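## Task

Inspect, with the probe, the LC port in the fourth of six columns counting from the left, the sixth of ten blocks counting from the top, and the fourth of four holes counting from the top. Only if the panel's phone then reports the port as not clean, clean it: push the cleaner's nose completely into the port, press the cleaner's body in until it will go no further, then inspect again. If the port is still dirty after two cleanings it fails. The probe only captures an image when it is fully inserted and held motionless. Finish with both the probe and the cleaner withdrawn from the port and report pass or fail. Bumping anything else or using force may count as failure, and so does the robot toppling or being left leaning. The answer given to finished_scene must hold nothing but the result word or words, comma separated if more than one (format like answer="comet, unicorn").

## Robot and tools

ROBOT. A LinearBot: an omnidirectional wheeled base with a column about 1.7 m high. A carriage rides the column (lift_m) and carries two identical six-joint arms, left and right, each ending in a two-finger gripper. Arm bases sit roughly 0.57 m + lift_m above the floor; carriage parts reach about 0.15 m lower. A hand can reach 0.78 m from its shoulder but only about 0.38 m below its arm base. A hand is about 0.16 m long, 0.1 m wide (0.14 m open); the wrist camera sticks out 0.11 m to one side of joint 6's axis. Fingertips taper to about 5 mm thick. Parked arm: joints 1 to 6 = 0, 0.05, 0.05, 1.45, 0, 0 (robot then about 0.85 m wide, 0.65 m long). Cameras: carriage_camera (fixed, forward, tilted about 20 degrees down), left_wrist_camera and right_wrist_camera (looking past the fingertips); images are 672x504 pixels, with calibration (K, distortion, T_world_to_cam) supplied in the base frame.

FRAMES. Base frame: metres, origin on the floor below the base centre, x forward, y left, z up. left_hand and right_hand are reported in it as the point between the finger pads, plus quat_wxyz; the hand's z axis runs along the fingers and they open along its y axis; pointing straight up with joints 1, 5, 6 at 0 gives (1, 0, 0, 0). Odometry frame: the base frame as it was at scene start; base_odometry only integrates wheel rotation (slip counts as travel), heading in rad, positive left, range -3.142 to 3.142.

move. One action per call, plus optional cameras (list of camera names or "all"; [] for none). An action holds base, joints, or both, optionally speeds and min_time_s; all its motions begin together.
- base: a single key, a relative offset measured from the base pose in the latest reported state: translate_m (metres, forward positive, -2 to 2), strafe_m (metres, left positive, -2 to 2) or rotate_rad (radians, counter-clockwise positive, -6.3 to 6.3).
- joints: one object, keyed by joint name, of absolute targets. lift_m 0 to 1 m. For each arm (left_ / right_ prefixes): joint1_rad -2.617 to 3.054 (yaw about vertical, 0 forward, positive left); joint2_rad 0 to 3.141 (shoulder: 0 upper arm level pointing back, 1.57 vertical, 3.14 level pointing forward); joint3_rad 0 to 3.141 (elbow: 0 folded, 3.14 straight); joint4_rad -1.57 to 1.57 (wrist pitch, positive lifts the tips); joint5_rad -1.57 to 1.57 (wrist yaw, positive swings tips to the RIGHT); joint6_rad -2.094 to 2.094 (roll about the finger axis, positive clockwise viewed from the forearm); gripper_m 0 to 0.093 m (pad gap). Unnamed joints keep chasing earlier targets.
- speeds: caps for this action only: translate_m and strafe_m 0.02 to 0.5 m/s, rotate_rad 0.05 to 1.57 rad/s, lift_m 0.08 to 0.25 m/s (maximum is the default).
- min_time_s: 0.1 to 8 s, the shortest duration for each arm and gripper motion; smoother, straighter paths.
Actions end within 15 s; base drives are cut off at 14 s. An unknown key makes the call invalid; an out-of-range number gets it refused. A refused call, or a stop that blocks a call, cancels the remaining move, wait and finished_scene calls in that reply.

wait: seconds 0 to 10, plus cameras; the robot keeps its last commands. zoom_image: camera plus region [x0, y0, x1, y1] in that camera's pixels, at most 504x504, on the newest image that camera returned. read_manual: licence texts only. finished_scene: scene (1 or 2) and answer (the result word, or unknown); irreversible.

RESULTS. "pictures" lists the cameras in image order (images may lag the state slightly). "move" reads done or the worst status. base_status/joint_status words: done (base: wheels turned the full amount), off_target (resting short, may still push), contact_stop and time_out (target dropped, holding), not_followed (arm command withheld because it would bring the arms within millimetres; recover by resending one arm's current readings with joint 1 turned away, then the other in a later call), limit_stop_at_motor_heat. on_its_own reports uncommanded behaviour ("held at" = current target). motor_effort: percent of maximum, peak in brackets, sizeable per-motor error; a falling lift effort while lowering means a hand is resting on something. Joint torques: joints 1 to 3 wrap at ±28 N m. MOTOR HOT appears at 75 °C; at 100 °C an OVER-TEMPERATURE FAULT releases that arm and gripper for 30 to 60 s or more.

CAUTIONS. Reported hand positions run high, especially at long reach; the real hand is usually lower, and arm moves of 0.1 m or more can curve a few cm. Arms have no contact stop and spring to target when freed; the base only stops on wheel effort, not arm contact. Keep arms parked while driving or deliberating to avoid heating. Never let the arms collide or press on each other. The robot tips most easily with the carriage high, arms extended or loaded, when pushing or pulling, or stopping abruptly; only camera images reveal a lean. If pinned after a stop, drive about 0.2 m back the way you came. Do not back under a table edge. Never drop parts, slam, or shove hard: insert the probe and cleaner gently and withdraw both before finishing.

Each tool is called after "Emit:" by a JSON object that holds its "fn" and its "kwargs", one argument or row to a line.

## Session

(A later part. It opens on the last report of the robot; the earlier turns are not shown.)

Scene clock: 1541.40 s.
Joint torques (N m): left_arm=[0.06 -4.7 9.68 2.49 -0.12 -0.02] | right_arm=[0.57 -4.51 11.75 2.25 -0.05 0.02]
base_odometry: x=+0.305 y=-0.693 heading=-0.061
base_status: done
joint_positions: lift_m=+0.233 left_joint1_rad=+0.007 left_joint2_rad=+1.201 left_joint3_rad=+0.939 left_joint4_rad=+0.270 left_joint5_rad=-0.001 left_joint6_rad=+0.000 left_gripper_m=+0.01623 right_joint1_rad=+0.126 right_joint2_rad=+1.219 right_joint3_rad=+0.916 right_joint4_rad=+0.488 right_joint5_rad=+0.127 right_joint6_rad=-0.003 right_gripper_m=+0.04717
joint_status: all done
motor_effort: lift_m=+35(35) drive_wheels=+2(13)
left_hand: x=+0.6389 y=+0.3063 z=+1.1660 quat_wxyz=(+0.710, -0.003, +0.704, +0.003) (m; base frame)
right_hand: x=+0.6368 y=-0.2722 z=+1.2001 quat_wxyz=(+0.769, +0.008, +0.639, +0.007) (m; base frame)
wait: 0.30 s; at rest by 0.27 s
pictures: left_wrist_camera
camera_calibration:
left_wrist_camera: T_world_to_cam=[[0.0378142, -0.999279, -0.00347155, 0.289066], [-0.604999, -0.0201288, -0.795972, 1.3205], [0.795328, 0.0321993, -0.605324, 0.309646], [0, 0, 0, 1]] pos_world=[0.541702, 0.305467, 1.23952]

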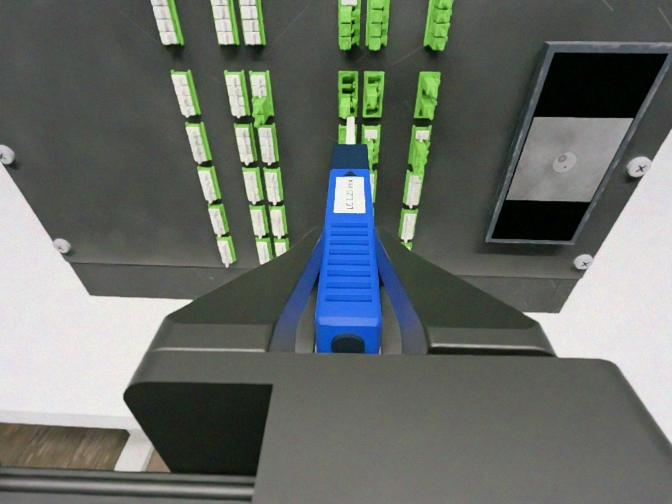

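Emit:
{"fn": "move", "kwargs": {
  "joints": {"left_joint1_rad":0.0182,"lift_m":0.2325},
  "cameras": []
}}

Emit:
{"fn": "wait", "kwargs": {
  "seconds": 0.3,
  "cameras": ["left_wrist_camera"]
}}

Emit:
{"fn": "zoom_image", "kwargs": {
  "camera": "left_wrist_camera",
  "region": [320, 80, 390, 150]
}}

Scene clock: 1547.53 s.
Joint torques (N m): left_arm=[1.24 -4.71 9.61 2.51 -0.12 -0.03] | right_arm=[0.57 -4.45 11.74 2.25 -0.04 0.03]
move: done
base_odometry: x=+0.305 y=-0.693 heading=-0.061
base_status: not commanded
joint_positions: lift_m=+0.232 left_joint1_rad=+0.011 left_joint2_rad=+1.201 left_joint3_rad=+0.939 left_joint4_rad=+0.270 left_joint5_rad=-0.001 left_joint6_rad=+0.000 left_gripper_m=+0.01623 right_joint1_rad=+0.126 right_joint2_rad=+1.219 right_joint3_rad=+0.916 right_joint4_rad=+0.488 right_joint5_rad=+0.127 right_joint6_rad=-0.003 right_gripper_m=+0.04717
joint_status: all done
motor_effort: lift_m=+35(37) drive_wheels=+2(2)
left_hand: x=+0.6388 y=+0.3079 z=+1.1651 quat_wxyz=(+0.710, -0.004, +0.704, +0.004) (m; base frame)
right_hand: x=+0.6368 y=-0.2722 z=+1.1991 quat_wxyz=(+0.769, +0.008, +0.639, +0.007) (m; base frame)
pictures: none
No camera images: "cameras" was empty.

Scene clock: 1547.83 s.
Joint torques (N m): left_arm=[1.25 -4.74 9.76 2.49 -0.12 -0.02] | right_arm=[0.55 -4.57 11.66 2.3 -0.05 0.03]
base_odometry: x=+0.305 y=-0.693 heading=-0.061
base_status: not commanded
joint_positions: lift_m=+0.232 left_joint1_rad=+0.011 left_joint2_rad=+1.201 left_joint3_rad=+0.939 left_joint4_rad=+0.270 left_joint5_rad=-0.001 left_joint6_rad=+0.000 left_gripper_m=+0.01623 right_joint1_rad=+0.126 right_joint2_rad=+1.219 right_joint3_rad=+0.916 right_joint4_rad=+0.488 right_joint5_rad=+0.127 right_joint6_rad=-0.003 right_gripper_m=+0.04717
joint_status: all done
motor_effort: lift_m=+35(37) drive_wheels=+2(2)
left_hand: x=+0.6388 y=+0.3079 z=+1.1651 quat_wxyz=(+0.710, -0.004, +0.704, +0.004) (m; base frame)
right_hand: x=+0.6368 y=-0.2722 z=+1.1991 quat_wxyz=(+0.769, +0.008, +0.639, +0.007) (m; base frame)
wait: 0.30 s; at rest by 0.27 s
pictures: left_wrist_camera
camera_calibration:
left_wrist_camera: T_world_to_cam=[[0.0415978, -0.999129, -0.00340307, 0.288089], [-0.604312, -0.0224473, -0.796432, 1.32066], [0.795661, 0.0351863, -0.604719, 0.307295], [0, 0, 0, 1]] pos_world=[0.541604, 0.30667, 1.23862]

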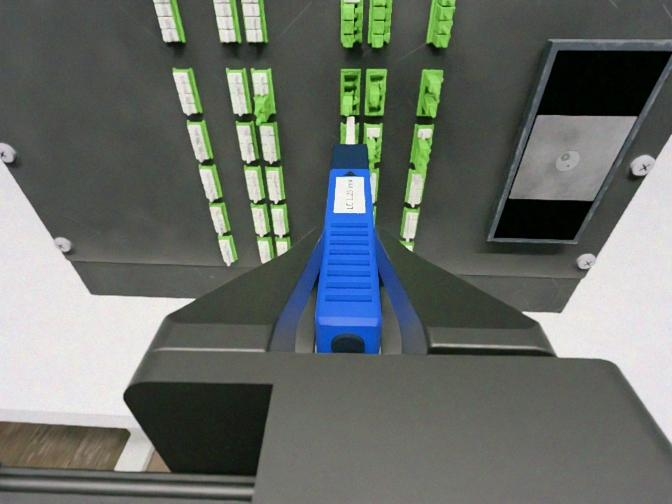

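Scaled by 7.200 from the camera's 672x504 image, which has a finer 960x720 frame.

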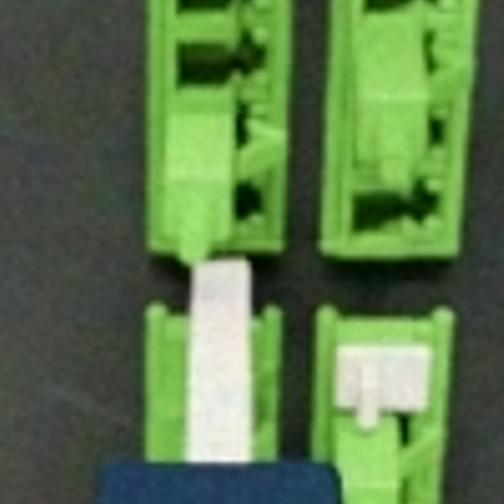

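Emit:
{"fn": "move", "kwargs": {
  "base": {"translate_m":0.006},
  "joints": {"left_joint1_rad":0.022},
  "speeds": {"translate_m":0.02},
  "cameras": []
}}

Emit:
{"fn": "wait", "kwargs": {
  "seconds": 0.3,
  "cameras": ["left_wrist_camera"]
}}

Emit:
{"fn": "zoom_image", "kwargs": {
  "camera": "left_wrist_camera",
  "region": [320, 80, 390, 150]
}}

Scene clock: 1553.70 s.
Joint torques (N m): left_arm=[1.31 -4.46 9.8 2.5 -0.12 -0.03] | right_arm=[0.46 -4.66 11.59 2.23 -0.05 0.03]
move: done
base_odometry: x=+0.311 y=-0.693 heading=-0.061
base_status: done
joint_positions: lift_m=+0.232 left_joint1_rad=+0.014 left_joint2_rad=+1.199 left_joint3_rad=+0.939 left_joint4_rad=+0.270 left_joint5_rad=-0.001 left_joint6_rad=+0.000 left_gripper_m=+0.01623 right_joint1_rad=+0.126 right_joint2_rad=+1.219 right_joint3_rad=+0.916 right_joint4_rad=+0.488 right_joint5_rad=+0.127 right_joint6_rad=-0.003 right_gripper_m=+0.04717
joint_status: all done
motor_effort: lift_m=+35(35) drive_wheels=+2(9)
left_hand: x=+0.6384 y=+0.3092 z=+1.1657 quat_wxyz=(+0.711, -0.005, +0.703, +0.005) (m; base frame)
right_hand: x=+0.6368 y=-0.2722 z=+1.1990 quat_wxyz=(+0.769, +0.008, +0.639, +0.007) (m; base frame)
pictures: none
No camera images: "cameras" was empty.

Scene clock: 1554.00 s.
Joint torques (N m): left_arm=[1.31 -4.44 9.81 2.5 -0.12 -0.02] | right_arm=[0.55 -4.56 11.67 2.28 -0.05 0.03]
base_odometry: x=+0.311 y=-0.693 heading=-0.061
base_status: done
joint_positions: lift_m=+0.232 left_joint1_rad=+0.014 left_joint2_rad=+1.199 left_joint3_rad=+0.939 left_joint4_rad=+0.270 left_joint5_rad=-0.001 left_joint6_rad=+0.000 left_gripper_m=+0.01623 right_joint1_rad=+0.126 right_joint2_rad=+1.219 right_joint3_rad=+0.916 right_joint4_rad=+0.488 right_joint5_rad=+0.127 right_joint6_rad=-0.003 right_gripper_m=+0.04717
joint_status: all done
motor_effort: lift_m=+35(35) drive_wheels=+2(9)
left_hand: x=+0.6384 y=+0.3092 z=+1.1657 quat_wxyz=(+0.711, -0.005, +0.703, +0.005) (m; base frame)
right_hand: x=+0.6368 y=-0.2722 z=+1.1990 quat_wxyz=(+0.769, +0.008, +0.639, +0.007) (m; base frame)
wait: 0.30 s; at rest by 0.27 s
pictures: left_wrist_camera
camera_calibration:
left_wrist_camera: T_world_to_cam=[[0.0446837, -0.998995, -0.00339306, 0.28739], [-0.603023, -0.0242642, -0.797354, 1.32179], [0.796471, 0.0376749, -0.603502, 0.305246], [0, 0, 0, 1]] pos_world=[0.541107, 0.307673, 1.23912]

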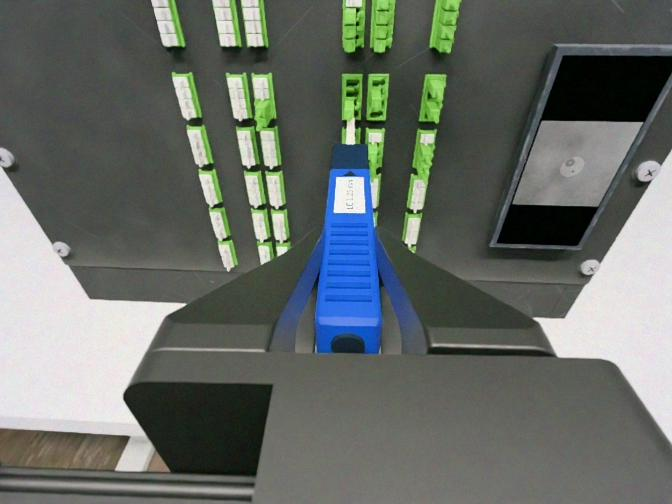

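Scaled by 7.200 from the camera's 672x504 image, which has a finer 960x720 frame.

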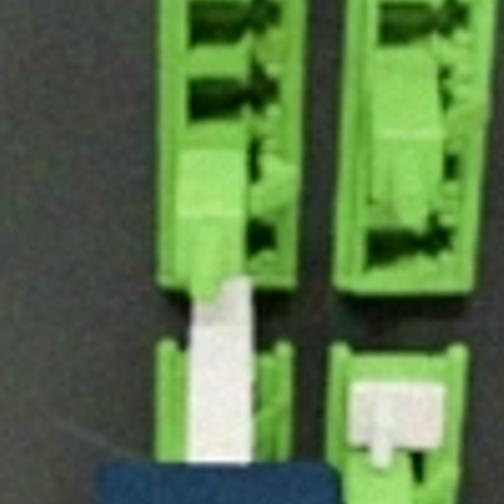

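Emit:
{"fn": "move", "kwargs": {
  "base": {"translate_m":-0.008},
  "joints": {"lift_m":0.2295},
  "speeds": {"translate_m":0.03},
  "cameras": []
}}

Emit:
{"fn": "move", "kwargs": {
  "base": {"translate_m":0.006},
  "speeds": {"translate_m":0.02},
  "cameras": []
}}

Emit:
{"fn": "wait", "kwargs": {
  "seconds": 0.3,
  "cameras": ["left_wrist_camera"]
}}

Emit:
{"fn": "zoom_image", "kwargs": {
  "camera": "left_wrist_camera",
  "region": [320, 80, 390, 150]
}}

Scene clock: 1566.47 s.
Joint torques (N m): left_arm=[1.35 -4.67 9.83 2.49 -0.12 -0.03] | right_arm=[0.29 -4.55 11.84 2.3 -0.04 0.03]
move: done
base_odometry: x=+0.303 y=-0.693 heading=-0.061
base_status: done
joint_positions: lift_m=+0.229 left_joint1_rad=+0.014 left_joint2_rad=+1.200 left_joint3_rad=+0.939 left_joint4_rad=+0.271 left_joint5_rad=-0.001 left_joint6_rad=+0.000 left_gripper_m=+0.01623 right_joint1_rad=+0.126 right_joint2_rad=+1.219 right_joint3_rad=+0.916 right_joint4_rad=+0.485 right_joint5_rad=+0.127 right_joint6_rad=-0.003 right_gripper_m=+0.04717
joint_status: all done
motor_effort: lift_m=+35(37) drive_wheels=+0(11)
left_hand: x=+0.6386 y=+0.3092 z=+1.1625 quat_wxyz=(+0.711, -0.005, +0.703, +0.005) (m; base frame)
right_hand: x=+0.6369 y=-0.2721 z=+1.1953 quat_wxyz=(+0.768, +0.008, +0.640, +0.006) (m; base frame)
pictures: none
No camera images: "cameras" was empty.

Scene clock: 1567.17 s.
Joint torques (N m): left_arm=[1.31 -4.49 9.84 2.5 -0.12 -0.03] | right_arm=[0.55 -4.46 11.66 2.32 -0.04 0.03]
move: done
base_odometry: x=+0.309 y=-0.693 heading=-0.062
base_status: done
joint_positions: lift_m=+0.229 left_joint1_rad=+0.014 left_joint2_rad=+1.200 left_joint3_rad=+0.939 left_joint4_rad=+0.272 left_joint5_rad=-0.001 left_joint6_rad=+0.000 left_gripper_m=+0.01623 right_joint1_rad=+0.126 right_joint2_rad=+1.219 right_joint3_rad=+0.916 right_joint4_rad=+0.487 right_joint5_rad=+0.127 right_joint6_rad=-0.003 right_gripper_m=+0.04717
joint_status: not commanded
motor_effort: lift_m=+35(36) drive_wheels=-4(8)
left_hand: x=+0.6386 y=+0.3092 z=+1.1627 quat_wxyz=(+0.711, -0.005, +0.703, +0.005) (m; base frame)
right_hand: x=+0.6368 y=-0.2722 z=+1.1958 quat_wxyz=(+0.769, +0.008, +0.640, +0.007) (m; base frame)
pictures: none
No camera images: "cameras" was empty.

Scene clock: 1567.47 s.
Joint torques (N m): left_arm=[1.32 -4.44 9.84 2.5 -0.12 -0.02] | right_arm=[0.55 -4.7 11.56 2.24 -0.04 0.03]
base_odometry: x=+0.309 y=-0.693 heading=-0.062
base_status: done
joint_positions: lift_m=+0.229 left_joint1_rad=+0.014 left_joint2_rad=+1.200 left_joint3_rad=+0.939 left_joint4_rad=+0.272 left_joint5_rad=-0.001 left_joint6_rad=+0.000 left_gripper_m=+0.01623 right_joint1_rad=+0.126 right_joint2_rad=+1.219 right_joint3_rad=+0.916 right_joint4_rad=+0.487 right_joint5_rad=+0.127 right_joint6_rad=-0.003 right_gripper_m=+0.04717
joint_status: not commanded
motor_effort: lift_m=+35(36) drive_wheels=+1(8)
left_hand: x=+0.6386 y=+0.3092 z=+1.1627 quat_wxyz=(+0.711, -0.005, +0.703, +0.005) (m; base frame)
right_hand: x=+0.6368 y=-0.2722 z=+1.1958 quat_wxyz=(+0.769, +0.008, +0.640, +0.007) (m; base frame)
wait: 0.30 s; at rest by 0.27 s
pictures: left_wrist_camera
camera_calibration:
left_wrist_camera: T_world_to_cam=[[0.0446859, -0.998995, -0.00337721, 0.28735], [-0.602736, -0.0242646, -0.797572, 1.31955], [0.796689, 0.0376758, -0.603215, 0.302743], [0, 0, 0, 1]] pos_world=[0.541307, 0.307673, 1.23602]

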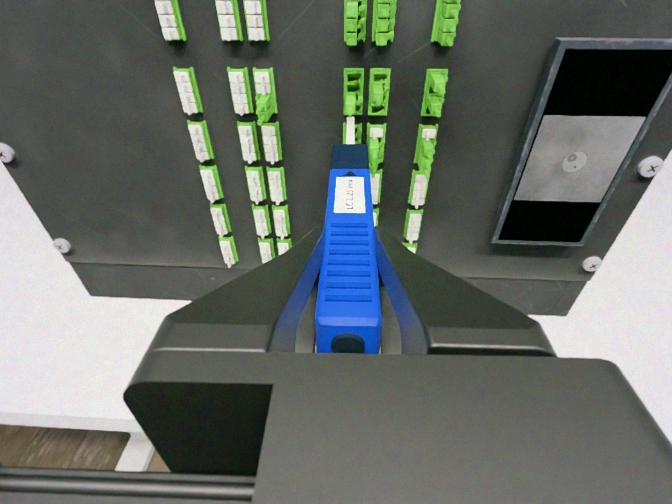

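Scaled by 7.200 from the camera's 672x504 image, which has a finer 960x720 frame.

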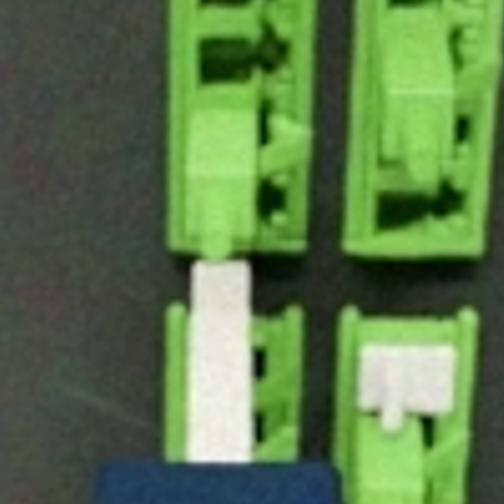

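Emit:
{"fn": "move", "kwargs": {
  "base": {"translate_m":0.007},
  "joints": {"left_joint1_rad":0.018},
  "speeds": {"translate_m":0.02},
  "cameras": []
}}

Emit:
{"fn": "wait", "kwargs": {
  "seconds": 0.3,
  "cameras": ["left_wrist_camera"]
}}

Emit:
{"fn": "zoom_image", "kwargs": {
  "camera": "left_wrist_camera",
  "region": [320, 80, 390, 150]
}}

Scene clock: 1573.63 s.
Joint torques (N m): left_arm=[0.99 -4.42 9.83 2.49 -0.12 -0.03] | right_arm=[0.55 -4.52 11.59 2.27 -0.04 0.03]
move: done
base_odometry: x=+0.316 y=-0.694 heading=-0.062
base_status: done
joint_positions: lift_m=+0.229 left_joint1_rad=+0.014 left_joint2_rad=+1.199 left_joint3_rad=+0.939 left_joint4_rad=+0.271 left_joint5_rad=-0.001 left_joint6_rad=+0.000 left_gripper_m=+0.01623 right_joint1_rad=+0.126 right_joint2_rad=+1.219 right_joint3_rad=+0.916 right_joint4_rad=+0.488 right_joint5_rad=+0.127 right_joint6_rad=-0.003 right_gripper_m=+0.04717
joint_status: all done
motor_effort: lift_m=+35(35) drive_wheels=+2(8)
left_hand: x=+0.6384 y=+0.3092 z=+1.1631 quat_wxyz=(+0.711, -0.005, +0.703, +0.005) (m; base frame)
right_hand: x=+0.6368 y=-0.2722 z=+1.1961 quat_wxyz=(+0.769, +0.008, +0.639, +0.007) (m; base frame)
pictures: none
No camera images: "cameras" was empty.

Scene clock: 1573.93 s.
Joint torques (N m): left_arm=[0.98 -4.36 9.78 2.49 -0.12 -0.03] | right_arm=[0.62 -4.55 11.73 2.27 -0.04 0.03]
base_odometry: x=+0.316 y=-0.694 heading=-0.062
base_status: done
joint_positions: lift_m=+0.229 left_joint1_rad=+0.014 left_joint2_rad=+1.199 left_joint3_rad=+0.939 left_joint4_rad=+0.271 left_joint5_rad=-0.001 left_joint6_rad=+0.000 left_gripper_m=+0.01623 right_joint1_rad=+0.126 right_joint2_rad=+1.219 right_joint3_rad=+0.916 right_joint4_rad=+0.488 right_joint5_rad=+0.127 right_joint6_rad=-0.003 right_gripper_m=+0.04717
joint_status: all done
motor_effort: lift_m=+35(35) drive_wheels=+2(8)
left_hand: x=+0.6384 y=+0.3092 z=+1.1631 quat_wxyz=(+0.711, -0.005, +0.703, +0.005) (m; base frame)
right_hand: x=+0.6368 y=-0.2722 z=+1.1961 quat_wxyz=(+0.769, +0.008, +0.639, +0.007) (m; base frame)
wait: 0.30 s; at rest by 0.27 s
pictures: left_wrist_camera
camera_calibration:
left_wrist_camera: T_world_to_cam=[[0.0446859, -0.998995, -0.00334407, 0.287327], [-0.602049, -0.0242586, -0.79809, 1.31982], [0.797208, 0.0376767, -0.602528, 0.302113], [0, 0, 0, 1]] pos_world=[0.540909, 0.307673, 1.23633]

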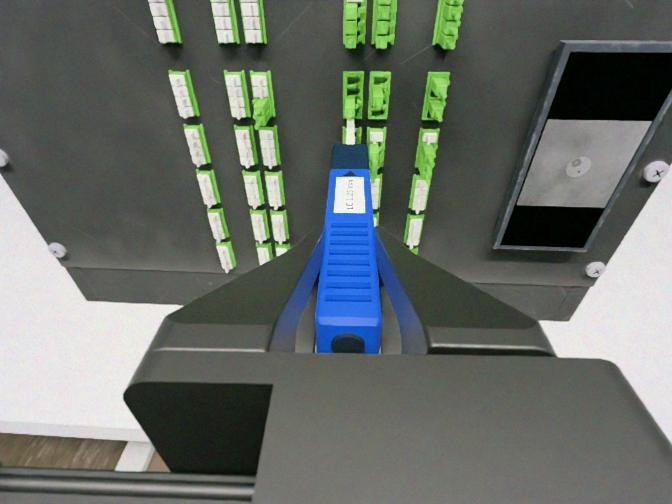

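Scaled by 7.200 from the camera's 672x504 image, which has a finer 960x720 frame.

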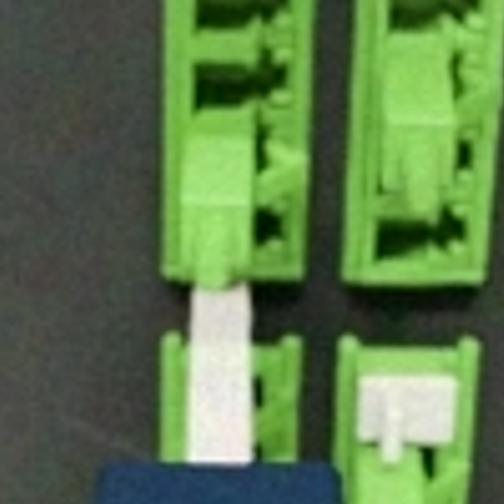

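Emit:
{"fn": "move", "kwargs": {
  "base": {"translate_m":-0.008},
  "joints": {"lift_m":0.2278},
  "speeds": {"translate_m":0.03},
  "cameras": []
}}

Emit:
{"fn": "move", "kwargs": {
  "base": {"translate_m":0.007},
  "speeds": {"translate_m":0.02},
  "cameras": []
}}

Emit:
{"fn": "wait", "kwargs": {
  "seconds": 0.3,
  "cameras": ["left_wrist_camera"]
}}

Emit:
{"fn": "zoom_image", "kwargs": {
  "camera": "left_wrist_camera",
  "region": [320, 80, 390, 150]
}}

Scene clock: 1581.47 s.
Joint torques (N m): left_arm=[0.95 -4.4 9.89 2.51 -0.12 -0.02] | right_arm=[0.47 -4.37 11.82 2.33 -0.04 0.03]
move: done
base_odometry: x=+0.308 y=-0.693 heading=-0.062
base_status: done
joint_positions: lift_m=+0.228 left_joint1_rad=+0.014 left_joint2_rad=+1.199 left_joint3_rad=+0.939 left_joint4_rad=+0.272 left_joint5_rad=-0.001 left_joint6_rad=+0.000 left_gripper_m=+0.01623 right_joint1_rad=+0.126 right_joint2_rad=+1.219 right_joint3_rad=+0.916 right_joint4_rad=+0.487 right_joint5_rad=+0.127 right_joint6_rad=-0.003 right_gripper_m=+0.04717
joint_status: all done
motor_effort: lift_m=+35(36) drive_wheels=-1(12)
left_hand: x=+0.6384 y=+0.3092 z=+1.1617 quat_wxyz=(+0.712, -0.005, +0.702, +0.005) (m; base frame)
right_hand: x=+0.6368 y=-0.2722 z=+1.1943 quat_wxyz=(+0.769, +0.008, +0.639, +0.007) (m; base frame)
pictures: none
No camera images: "cameras" was empty.

Scene clock: 1582.43 s.
Joint torques (N m): left_arm=[0.99 -4.33 9.87 2.51 -0.12 -0.03] | right_arm=[0.57 -4.45 11.7 2.27 -0.05 0.03]
move: done
base_odometry: x=+0.315 y=-0.694 heading=-0.062
base_status: done
joint_positions: lift_m=+0.228 left_joint1_rad=+0.014 left_joint2_rad=+1.197 left_joint3_rad=+0.939 left_joint4_rad=+0.269 left_joint5_rad=-0.001 left_joint6_rad=+0.000 left_gripper_m=+0.01623 right_joint1_rad=+0.126 right_joint2_rad=+1.219 right_joint3_rad=+0.916 right_joint4_rad=+0.488 right_joint5_rad=+0.127 right_joint6_rad=-0.003 right_gripper_m=+0.04717
joint_status: not commanded
motor_effort: lift_m=+35(35) drive_wheels=+1(9)
left_hand: x=+0.6380 y=+0.3092 z=+1.1615 quat_wxyz=(+0.711, -0.005, +0.703, +0.005) (m; base frame)
right_hand: x=+0.6368 y=-0.2722 z=+1.1944 quat_wxyz=(+0.769, +0.008, +0.639, +0.007) (m; base frame)
pictures: none
No camera images: "cameras" was empty.

Scene clock: 1582.73 s.
Joint torques (N m): left_arm=[0.98 -4.34 9.83 2.51 -0.12 -0.03] | right_arm=[0.58 -4.45 11.7 2.26 -0.04 0.03]
base_odometry: x=+0.315 y=-0.694 heading=-0.062
base_status: done
joint_positions: lift_m=+0.228 left_joint1_rad=+0.014 left_joint2_rad=+1.197 left_joint3_rad=+0.939 left_joint4_rad=+0.269 left_joint5_rad=-0.001 left_joint6_rad=+0.000 left_gripper_m=+0.01623 right_joint1_rad=+0.126 right_joint2_rad=+1.219 right_joint3_rad=+0.916 right_joint4_rad=+0.488 right_joint5_rad=+0.127 right_joint6_rad=-0.003 right_gripper_m=+0.04717
joint_status: not commanded
motor_effort: lift_m=+35(35) drive_wheels=+1(9)
left_hand: x=+0.6380 y=+0.3092 z=+1.1615 quat_wxyz=(+0.711, -0.005, +0.703, +0.005) (m; base frame)
right_hand: x=+0.6368 y=-0.2722 z=+1.1944 quat_wxyz=(+0.769, +0.008, +0.639, +0.007) (m; base frame)
wait: 0.30 s; at rest by 0.27 s
pictures: left_wrist_camera
camera_calibration:
left_wrist_camera: T_world_to_cam=[[0.0446835, -0.998996, -0.00335869, 0.287355], [-0.602401, -0.0242621, -0.797825, 1.3183], [0.796942, 0.0376729, -0.60288, 0.302027], [0, 0, 0, 1]] pos_world=[0.540608, 0.307673, 1.23482]

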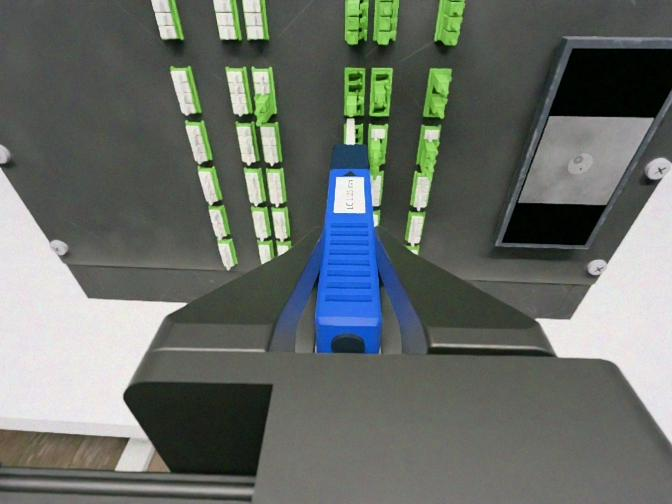

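Scaled by 7.200 from the camera's 672x504 image, which has a finer 960x720 frame.

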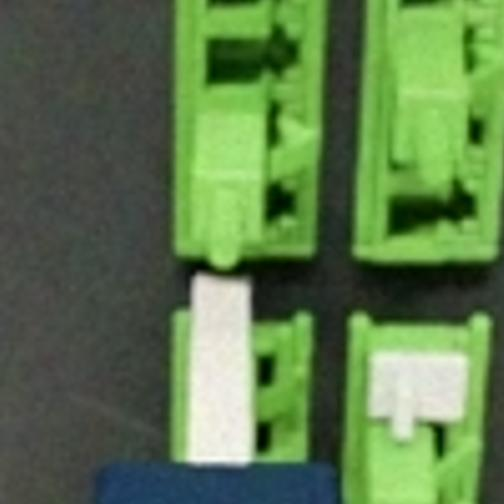

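Emit:
{"fn": "move", "kwargs": {
  "base": {"translate_m":-0.04},
  "joints": {"lift_m":0.237},
  "speeds": {"translate_m":0.05},
  "cameras": []
}}

Emit:
{"fn": "move", "kwargs": {
  "base": {"translate_m":0.012},
  "joints": {"left_joint4_rad":0.285},
  "speeds": {"translate_m":0.03},
  "cameras": []
}}

Emit:
{"fn": "wait", "kwargs": {
  "seconds": 0.3,
  "cameras": ["left_wrist_camera"]
}}

Emit:
{"fn": "zoom_image", "kwargs": {
  "camera": "left_wrist_camera",
  "region": [320, 80, 390, 150]
}}

Scene clock: 1605.90 s.
Joint torques (N m): left_arm=[0.95 -4.19 9.89 2.58 -0.12 -0.02] | right_arm=[0.61 -4.57 11.69 2.29 -0.05 0.03]
move: done
base_odometry: x=+0.275 y=-0.691 heading=-0.062
base_status: done
joint_positions: lift_m=+0.237 left_joint1_rad=+0.014 left_joint2_rad=+1.197 left_joint3_rad=+0.939 left_joint4_rad=+0.264 left_joint5_rad=-0.001 left_joint6_rad=+0.000 left_gripper_m=+0.01623 right_joint1_rad=+0.126 right_joint2_rad=+1.219 right_joint3_rad=+0.916 right_joint4_rad=+0.491 right_joint5_rad=+0.128 right_joint6_rad=-0.003 right_gripper_m=+0.04717
joint_status: all done
motor_effort: lift_m=+34(40) drive_wheels=+3(13)
left_hand: x=+0.6380 y=+0.3092 z=+1.1696 quat_wxyz=(+0.709, -0.005, +0.705, +0.005) (m; base frame)
right_hand: x=+0.6366 y=-0.2722 z=+1.2044 quat_wxyz=(+0.770, +0.008, +0.638, +0.007) (m; base frame)
pictures: none
No camera images: "cameras" was empty.

Scene clock: 1606.80 s.
Joint torques (N m): left_arm=[0.98 -4.49 9.84 2.55 -0.12 -0.02] | right_arm=[0.53 -4.6 11.69 2.25 -0.05 0.03]
move: done
base_odometry: x=+0.287 y=-0.692 heading=-0.062
base_status: done
joint_positions: lift_m=+0.237 left_joint1_rad=+0.014 left_joint2_rad=+1.198 left_joint3_rad=+0.939 left_joint4_rad=+0.273 left_joint5_rad=-0.001 left_joint6_rad=+0.000 left_gripper_m=+0.01623 right_joint1_rad=+0.126 right_joint2_rad=+1.219 right_joint3_rad=+0.916 right_joint4_rad=+0.489 right_joint5_rad=+0.128 right_joint6_rad=-0.003 right_gripper_m=+0.04717
joint_status: all done
motor_effort: lift_m=+34(34) drive_wheels=+3(13)
left_hand: x=+0.6382 y=+0.3092 z=+1.1713 quat_wxyz=(+0.712, -0.005, +0.702, +0.005) (m; base frame)
right_hand: x=+0.6367 y=-0.2722 z=+1.2040 quat_wxyz=(+0.769, +0.008, +0.639, +0.007) (m; base frame)
pictures: none
No camera images: "cameras" was empty.

Scene clock: 1607.10 s.
Joint torques (N m): left_arm=[0.98 -4.51 9.83 2.56 -0.12 -0.02] | right_arm=[0.57 -4.42 11.59 2.27 -0.05 0.03]
base_odometry: x=+0.287 y=-0.692 heading=-0.062
base_status: done
joint_positions: lift_m=+0.237 left_joint1_rad=+0.014 left_joint2_rad=+1.198 left_joint3_rad=+0.939 left_joint4_rad=+0.273 left_joint5_rad=-0.001 left_joint6_rad=+0.000 left_gripper_m=+0.01623 right_joint1_rad=+0.126 right_joint2_rad=+1.219 right_joint3_rad=+0.916 right_joint4_rad=+0.489 right_joint5_rad=+0.128 right_joint6_rad=-0.003 right_gripper_m=+0.04717
joint_status: all done
motor_effort: lift_m=+34(34) drive_wheels=-6(13)
left_hand: x=+0.6382 y=+0.3092 z=+1.1713 quat_wxyz=(+0.712, -0.005, +0.702, +0.005) (m; base frame)
right_hand: x=+0.6367 y=-0.2722 z=+1.2040 quat_wxyz=(+0.769, +0.008, +0.639, +0.007) (m; base frame)
wait: 0.30 s; at rest by 0.27 s
pictures: left_wrist_camera
camera_calibration:
left_wrist_camera: T_world_to_cam=[[0.0446315, -0.998998, -0.0033218, 0.28737], [-0.600231, -0.0241578, -0.799461, 1.32672], [0.79858, 0.037675, -0.600708, 0.304164], [0, 0, 0, 1]] pos_world=[0.540612, 0.307673, 1.24433]

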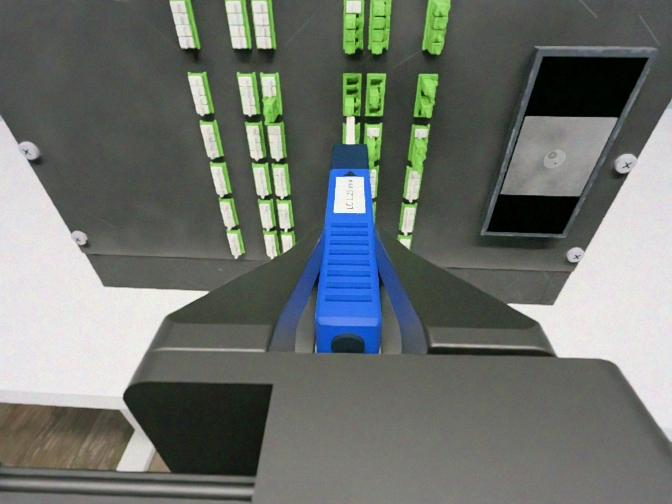

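Scaled by 7.200 from the camera's 672x504 image, which has a finer 960x720 frame.

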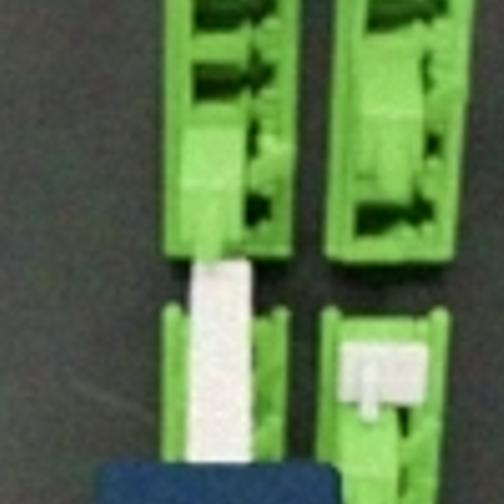

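Emit:
{"fn": "move", "kwargs": {
  "base": {"translate_m":0.008},
  "speeds": {"translate_m":0.02},
  "cameras": []
}}

Emit:
{"fn": "wait", "kwargs": {
  "seconds": 0.3,
  "cameras": ["left_wrist_camera"]
}}

Emit:
{"fn": "zoom_image", "kwargs": {
  "camera": "left_wrist_camera",
  "region": [320, 80, 390, 150]
}}

Scene clock: 1614.47 s.
Joint torques (N m): left_arm=[0.95 -4.31 9.84 2.5 -0.12 -0.03] | right_arm=[0.53 -4.49 11.73 2.26 -0.05 0.03]
move: done
base_odometry: x=+0.295 y=-0.693 heading=-0.063
base_status: done
joint_positions: lift_m=+0.237 left_joint1_rad=+0.014 left_joint2_rad=+1.199 left_joint3_rad=+0.939 left_joint4_rad=+0.273 left_joint5_rad=-0.001 left_joint6_rad=+0.000 left_gripper_m=+0.01623 right_joint1_rad=+0.126 right_joint2_rad=+1.219 right_joint3_rad=+0.916 right_joint4_rad=+0.489 right_joint5_rad=+0.128 right_joint6_rad=-0.003 right_gripper_m=+0.04717
joint_status: not commanded
motor_effort: lift_m=+34(34) drive_wheels=+3(12)
left_hand: x=+0.6383 y=+0.3092 z=+1.1711 quat_wxyz=(+0.712, -0.005, +0.702, +0.005) (m; base frame)
right_hand: x=+0.6367 y=-0.2722 z=+1.2039 quat_wxyz=(+0.769, +0.008, +0.639, +0.007) (m; base frame)
pictures: none
No camera images: "cameras" was empty.

Scene clock: 1614.77 s.
Joint torques (N m): left_arm=[0.96 -4.44 9.74 2.52 -0.12 -0.02] | right_arm=[0.57 -4.53 11.55 2.25 -0.05 0.02]
base_odometry: x=+0.295 y=-0.693 heading=-0.063
base_status: done
joint_positions: lift_m=+0.237 left_joint1_rad=+0.014 left_joint2_rad=+1.199 left_joint3_rad=+0.939 left_joint4_rad=+0.273 left_joint5_rad=-0.001 left_joint6_rad=+0.000 left_gripper_m=+0.01623 right_joint1_rad=+0.126 right_joint2_rad=+1.219 right_joint3_rad=+0.916 right_joint4_rad=+0.489 right_joint5_rad=+0.128 right_joint6_rad=-0.003 right_gripper_m=+0.04717
joint_status: not commanded
motor_effort: lift_m=+34(34) drive_wheels=-6(12)
left_hand: x=+0.6383 y=+0.3092 z=+1.1711 quat_wxyz=(+0.712, -0.005, +0.702, +0.005) (m; base frame)
right_hand: x=+0.6367 y=-0.2722 z=+1.2039 quat_wxyz=(+0.769, +0.008, +0.639, +0.007) (m; base frame)
wait: 0.30 s; at rest by 0.27 s
pictures: left_wrist_camera
camera_calibration:
left_wrist_camera: T_world_to_cam=[[0.044634, -0.998998, -0.00334031, 0.287382], [-0.600567, -0.0241603, -0.799209, 1.32655], [0.798328, 0.037678, -0.601044, 0.304437], [0, 0, 0, 1]] pos_world=[0.540812, 0.307673, 1.24413]

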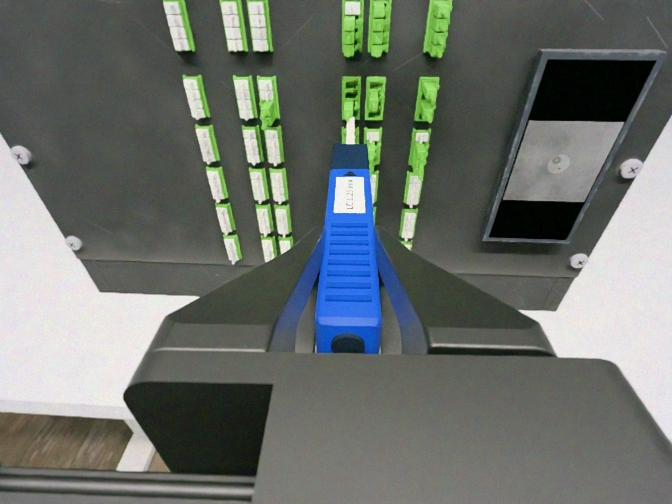

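Scaled by 7.200 from the camera's 672x504 image, which has a finer 960x720 frame.

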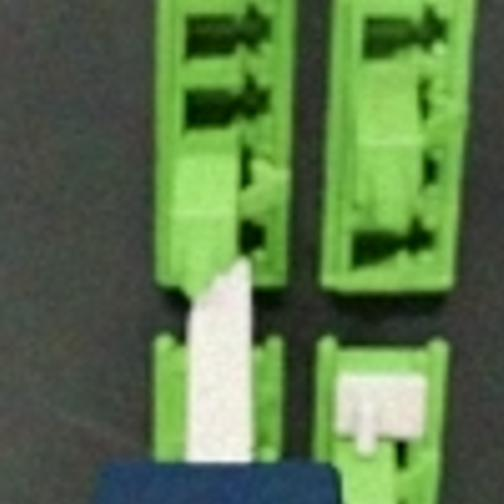

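Emit:
{"fn": "move", "kwargs": {
  "base": {"translate_m":0.005},
  "joints": {"left_joint1_rad":0.0245},
  "speeds": {"translate_m":0.02},
  "cameras": []
}}

Emit:
{"fn": "wait", "kwargs": {
  "seconds": 0.3,
  "cameras": ["left_wrist_camera"]
}}

Emit:
{"fn": "zoom_image", "kwargs": {
  "camera": "left_wrist_camera",
  "region": [320, 80, 390, 150]
}}

Scene clock: 1619.97 s.
Joint torques (N m): left_arm=[1.35 -4.25 9.73 2.49 -0.12 -0.03] | right_arm=[0.43 -4.42 11.67 2.3 -0.05 0.02]
move: done
base_odometry: x=+0.300 y=-0.693 heading=-0.063
base_status: done
joint_positions: lift_m=+0.237 left_joint1_rad=+0.016 left_joint2_rad=+1.199 left_joint3_rad=+0.939 left_joint4_rad=+0.273 left_joint5_rad=-0.001 left_joint6_rad=+0.000 left_gripper_m=+0.01623 right_joint1_rad=+0.126 right_joint2_rad=+1.219 right_joint3_rad=+0.916 right_joint4_rad=+0.488 right_joint5_rad=+0.128 right_joint6_rad=-0.003 right_gripper_m=+0.04717
joint_status: all done
motor_effort: lift_m=+34(34) drive_wheels=-6(9)
left_hand: x=+0.6383 y=+0.3102 z=+1.1711 quat_wxyz=(+0.712, -0.006, +0.702, +0.006) (m; base frame)
right_hand: x=+0.6368 y=-0.2722 z=+1.2037 quat_wxyz=(+0.769, +0.008, +0.639, +0.007) (m; base frame)
pictures: none
No camera images: "cameras" was empty.

Scene clock: 1620.27 s.
Joint torques (N m): left_arm=[1.33 -4.51 9.81 2.56 -0.12 -0.03] | right_arm=[0.55 -4.41 11.69 2.24 -0.05 0.03]
base_odometry: x=+0.300 y=-0.693 heading=-0.063
base_status: done
joint_positions: lift_m=+0.237 left_joint1_rad=+0.016 left_joint2_rad=+1.199 left_joint3_rad=+0.939 left_joint4_rad=+0.273 left_joint5_rad=-0.001 left_joint6_rad=+0.000 left_gripper_m=+0.01623 right_joint1_rad=+0.126 right_joint2_rad=+1.219 right_joint3_rad=+0.916 right_joint4_rad=+0.488 right_joint5_rad=+0.128 right_joint6_rad=-0.003 right_gripper_m=+0.04717
joint_status: all done
motor_effort: lift_m=+34(34) drive_wheels=-5(9)
left_hand: x=+0.6383 y=+0.3102 z=+1.1711 quat_wxyz=(+0.712, -0.006, +0.702, +0.006) (m; base frame)
right_hand: x=+0.6368 y=-0.2722 z=+1.2037 quat_wxyz=(+0.769, +0.008, +0.639, +0.007) (m; base frame)
wait: 0.30 s; at rest by 0.27 s
pictures: left_wrist_camera
camera_calibration:
left_wrist_camera: T_world_to_cam=[[0.0469156, -0.998893, -0.00328815, 0.286752], [-0.600503, -0.0255733, -0.799213, 1.32697], [0.798245, 0.0394701, -0.601038, 0.303896], [0, 0, 0, 1]] pos_world=[0.540812, 0.308375, 1.24413]

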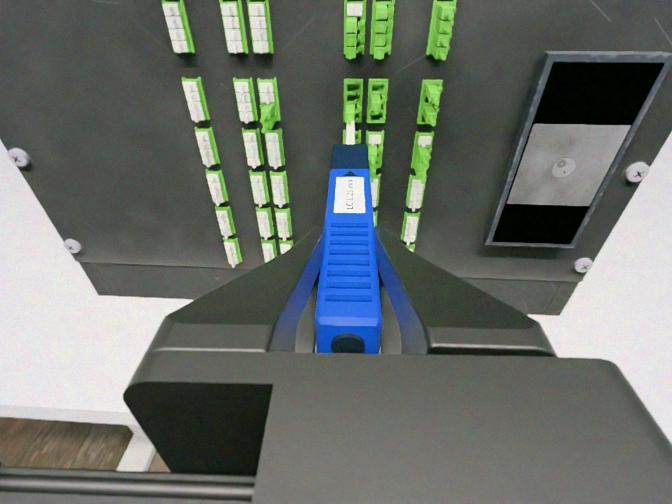

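Scaled by 7.200 from the camera's 672x504 image, which has a finer 960x720 frame.

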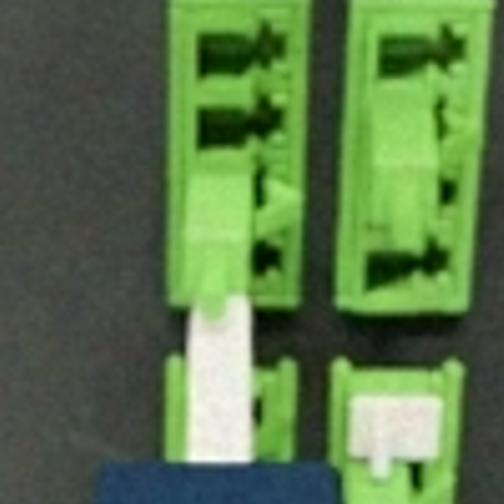

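Emit:
{"fn": "move", "kwargs": {
  "base": {"translate_m":0.006},
  "speeds": {"translate_m":0.02},
  "cameras": []
}}

Emit:
{"fn": "wait", "kwargs": {
  "seconds": 0.3,
  "cameras": ["left_wrist_camera"]
}}

Emit:
{"fn": "zoom_image", "kwargs": {
  "camera": "left_wrist_camera",
  "region": [320, 80, 390, 150]
}}

Scene clock: 1627.07 s.
Joint torques (N m): left_arm=[1.24 -4.56 9.77 2.56 -0.12 -0.03] | right_arm=[0.73 -4.55 11.67 2.28 -0.05 0.03]
move: done
base_odometry: x=+0.306 y=-0.694 heading=-0.064
base_status: done
joint_positions: lift_m=+0.237 left_joint1_rad=+0.016 left_joint2_rad=+1.199 left_joint3_rad=+0.939 left_joint4_rad=+0.273 left_joint5_rad=-0.001 left_joint6_rad=+0.000 left_gripper_m=+0.01623 right_joint1_rad=+0.126 right_joint2_rad=+1.219 right_joint3_rad=+0.916 right_joint4_rad=+0.488 right_joint5_rad=+0.128 right_joint6_rad=-0.003 right_gripper_m=+0.04717
joint_status: not commanded
motor_effort: lift_m=+34(34) drive_wheels=+2(9)
left_hand: x=+0.6383 y=+0.3102 z=+1.1711 quat_wxyz=(+0.712, -0.006, +0.702, +0.006) (m; base frame)
right_hand: x=+0.6368 y=-0.2722 z=+1.2036 quat_wxyz=(+0.769, +0.008, +0.639, +0.006) (m; base frame)
pictures: none
No camera images: "cameras" was empty.

Scene clock: 1627.37 s.
Joint torques (N m): left_arm=[1.35 -4.41 9.8 2.51 -0.12 -0.02] | right_arm=[0.66 -4.48 11.63 2.29 -0.05 0.02]
base_odometry: x=+0.306 y=-0.694 heading=-0.064
base_status: done
joint_positions: lift_m=+0.237 left_joint1_rad=+0.016 left_joint2_rad=+1.199 left_joint3_rad=+0.939 left_joint4_rad=+0.273 left_joint5_rad=-0.001 left_joint6_rad=+0.000 left_gripper_m=+0.01623 right_joint1_rad=+0.126 right_joint2_rad=+1.219 right_joint3_rad=+0.916 right_joint4_rad=+0.488 right_joint5_rad=+0.128 right_joint6_rad=-0.003 right_gripper_m=+0.04717
joint_status: not commanded
motor_effort: lift_m=+34(34) drive_wheels=-5(9)
left_hand: x=+0.6383 y=+0.3102 z=+1.1711 quat_wxyz=(+0.712, -0.006, +0.702, +0.006) (m; base frame)
right_hand: x=+0.6368 y=-0.2722 z=+1.2036 quat_wxyz=(+0.769, +0.008, +0.639, +0.006) (m; base frame)
wait: 0.30 s; at rest by 0.27 s
pictures: left_wrist_camera
camera_calibration:
left_wrist_camera: T_world_to_cam=[[0.0469156, -0.998893, -0.00328815, 0.286752], [-0.600503, -0.0255733, -0.799213, 1.32697], [0.798245, 0.0394701, -0.601038, 0.303896], [0, 0, 0, 1]] pos_world=[0.540812, 0.308375, 1.24413]

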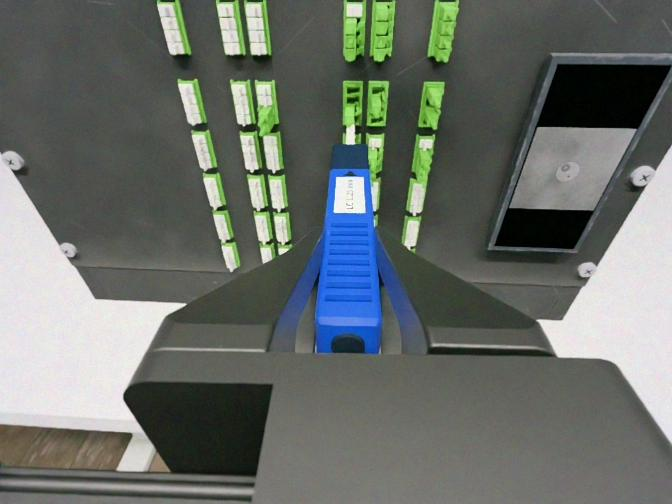

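Scaled by 7.200 from the camera's 672x504 image, which has a finer 960x720 frame.

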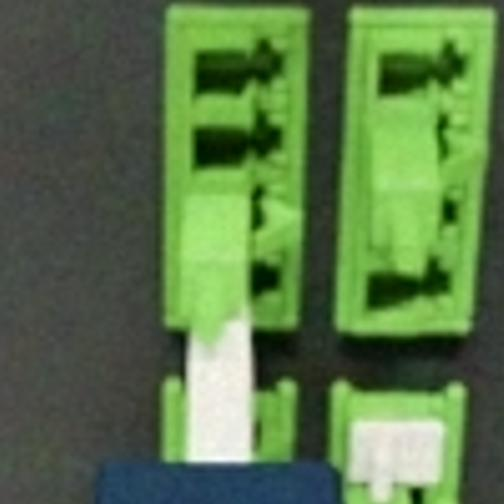

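Emit:
{"fn": "move", "kwargs": {
  "base": {"translate_m":0.006},
  "speeds": {"translate_m":0.02},
  "cameras": []
}}

Emit:
{"fn": "wait", "kwargs": {
  "seconds": 0.3,
  "cameras": ["left_wrist_camera"]
}}

Emit:
{"fn": "zoom_image", "kwargs": {
  "camera": "left_wrist_camera",
  "region": [320, 80, 390, 150]
}}

Scene clock: 1633.60 s.
Joint torques (N m): left_arm=[1.32 -4.46 9.8 2.51 -0.12 -0.02] | right_arm=[0.75 -4.71 11.64 2.26 -0.05 0.03]
move: done
base_odometry: x=+0.312 y=-0.695 heading=-0.064
base_status: done
joint_positions: lift_m=+0.237 left_joint1_rad=+0.016 left_joint2_rad=+1.199 left_joint3_rad=+0.939 left_joint4_rad=+0.272 left_joint5_rad=-0.001 left_joint6_rad=+0.000 left_gripper_m=+0.01623 right_joint1_rad=+0.126 right_joint2_rad=+1.219 right_joint3_rad=+0.916 right_joint4_rad=+0.488 right_joint5_rad=+0.128 right_joint6_rad=-0.003 right_gripper_m=+0.04717
joint_status: not commanded
motor_effort: lift_m=+34(34) drive_wheels=+3(8)
left_hand: x=+0.6383 y=+0.3102 z=+1.1708 quat_wxyz=(+0.712, -0.006, +0.703, +0.006) (m; base frame)
right_hand: x=+0.6368 y=-0.2722 z=+1.2036 quat_wxyz=(+0.769, +0.008, +0.639, +0.006) (m; base frame)
pictures: none
No camera images: "cameras" was empty.

Scene clock: 1633.90 s.
Joint torques (N m): left_arm=[1.35 -4.45 9.78 2.55 -0.12 -0.02] | right_arm=[0.64 -4.42 11.82 2.31 -0.05 0.03]
base_odometry: x=+0.312 y=-0.695 heading=-0.064
base_status: done
joint_positions: lift_m=+0.237 left_joint1_rad=+0.016 left_joint2_rad=+1.199 left_joint3_rad=+0.939 left_joint4_rad=+0.272 left_joint5_rad=-0.001 left_joint6_rad=+0.000 left_gripper_m=+0.01623 right_joint1_rad=+0.126 right_joint2_rad=+1.219 right_joint3_rad=+0.916 right_joint4_rad=+0.488 right_joint5_rad=+0.128 right_joint6_rad=-0.003 right_gripper_m=+0.04717
joint_status: not commanded
motor_effort: lift_m=+34(34) drive_wheels=+2(8)
left_hand: x=+0.6383 y=+0.3102 z=+1.1708 quat_wxyz=(+0.712, -0.006, +0.703, +0.006) (m; base frame)
right_hand: x=+0.6368 y=-0.2722 z=+1.2036 quat_wxyz=(+0.769, +0.008, +0.639, +0.006) (m; base frame)
wait: 0.30 s; at rest by 0.27 s
pictures: left_wrist_camera
camera_calibration:
left_wrist_camera: T_world_to_cam=[[0.0469099, -0.998894, -0.00334618, 0.286823], [-0.601415, -0.0255686, -0.798527, 1.32659], [0.797558, 0.0394713, -0.601949, 0.305261], [0, 0, 0, 1]] pos_world=[0.54091, 0.308375, 1.24403]

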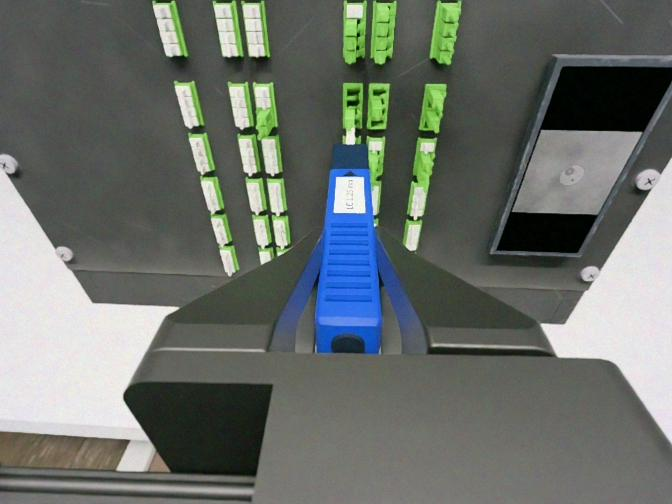

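Scaled by 7.200 from the camera's 672x504 image, which has a finer 960x720 frame.

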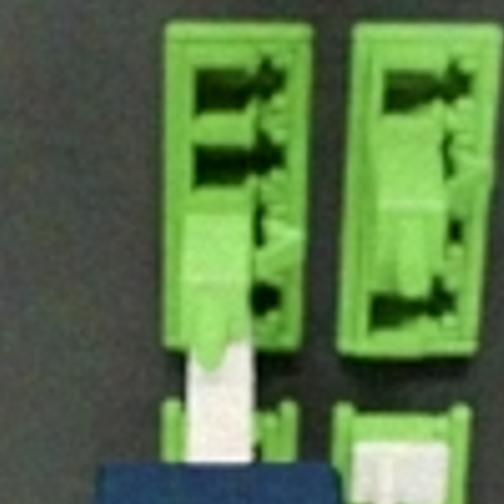

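Emit:
{"fn": "move", "kwargs": {
  "base": {"translate_m":0.005},
  "speeds": {"translate_m":0.02},
  "cameras": []
}}

Emit:
{"fn": "wait", "kwargs": {
  "seconds": 0.3,
  "cameras": ["left_wrist_camera"]
}}

Emit:
{"fn": "zoom_image", "kwargs": {
  "camera": "left_wrist_camera",
  "region": [320, 80, 390, 150]
}}

Scene clock: 1647.57 s.
Joint torques (N m): left_arm=[1.22 -3.92 9.87 2.63 -0.12 -0.03] | right_arm=[0.43 -4.78 11.64 2.3 -0.05 0.03]
move: done
base_odometry: x=+0.316 y=-0.695 heading=-0.065
base_status: done
joint_positions: lift_m=+0.237 left_joint1_rad=+0.018 left_joint2_rad=+1.194 left_joint3_rad=+0.939 left_joint4_rad=+0.265 left_joint5_rad=-0.001 left_joint6_rad=+0.000 left_gripper_m=+0.01623 right_joint1_rad=+0.126 right_joint2_rad=+1.219 right_joint3_rad=+0.916 right_joint4_rad=+0.488 right_joint5_rad=+0.128 right_joint6_rad=-0.003 right_gripper_m=+0.04717
joint_status: not commanded
motor_effort: lift_m=+34(34) drive_wheels=+3(9)
left_hand: x=+0.6372 y=+0.3108 z=+1.1710 quat_wxyz=(+0.711, -0.006, +0.703, +0.007) (m; base frame)
right_hand: x=+0.6368 y=-0.2722 z=+1.2036 quat_wxyz=(+0.769, +0.008, +0.639, +0.006) (m; base frame)
pictures: none
No camera images: "cameras" was empty.

Scene clock: 1647.87 s.
Joint torques (N m): left_arm=[1.22 -3.9 9.8 2.58 -0.12 -0.03] | right_arm=[0.53 -4.55 11.86 2.28 -0.06 0.03]
base_odometry: x=+0.316 y=-0.695 heading=-0.065
base_status: done
joint_positions: lift_m=+0.237 left_joint1_rad=+0.018 left_joint2_rad=+1.194 left_joint3_rad=+0.939 left_joint4_rad=+0.265 left_joint5_rad=-0.001 left_joint6_rad=+0.000 left_gripper_m=+0.01623 right_joint1_rad=+0.126 right_joint2_rad=+1.219 right_joint3_rad=+0.916 right_joint4_rad=+0.488 right_joint5_rad=+0.128 right_joint6_rad=-0.003 right_gripper_m=+0.04717
joint_status: not commanded
motor_effort: lift_m=+34(34) drive_wheels=+3(9)
left_hand: x=+0.6372 y=+0.3108 z=+1.1710 quat_wxyz=(+0.711, -0.006, +0.703, +0.007) (m; base frame)
right_hand: x=+0.6368 y=-0.2722 z=+1.2036 quat_wxyz=(+0.769, +0.008, +0.639, +0.006) (m; base frame)
wait: 0.30 s; at rest by 0.27 s
pictures: left_wrist_camera
camera_calibration:
left_wrist_camera: T_world_to_cam=[[0.0484598, -0.998819, -0.00337059, 0.286542], [-0.603219, -0.0265765, -0.797132, 1.32578], [0.796102, 0.0406621, -0.603795, 0.308936], [0, 0, 0, 1]] pos_world=[0.539907, 0.308877, 1.24432]

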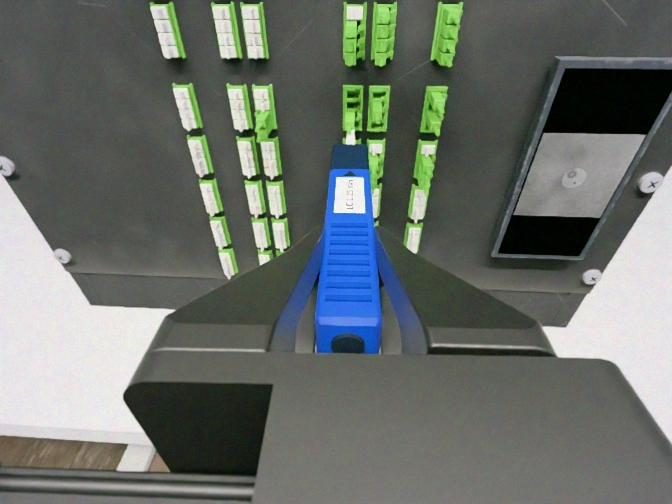

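Scaled by 7.200 from the camera's 672x504 image, which has a finer 960x720 frame.

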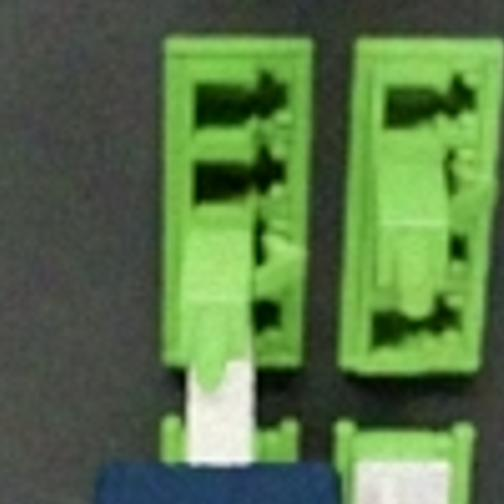

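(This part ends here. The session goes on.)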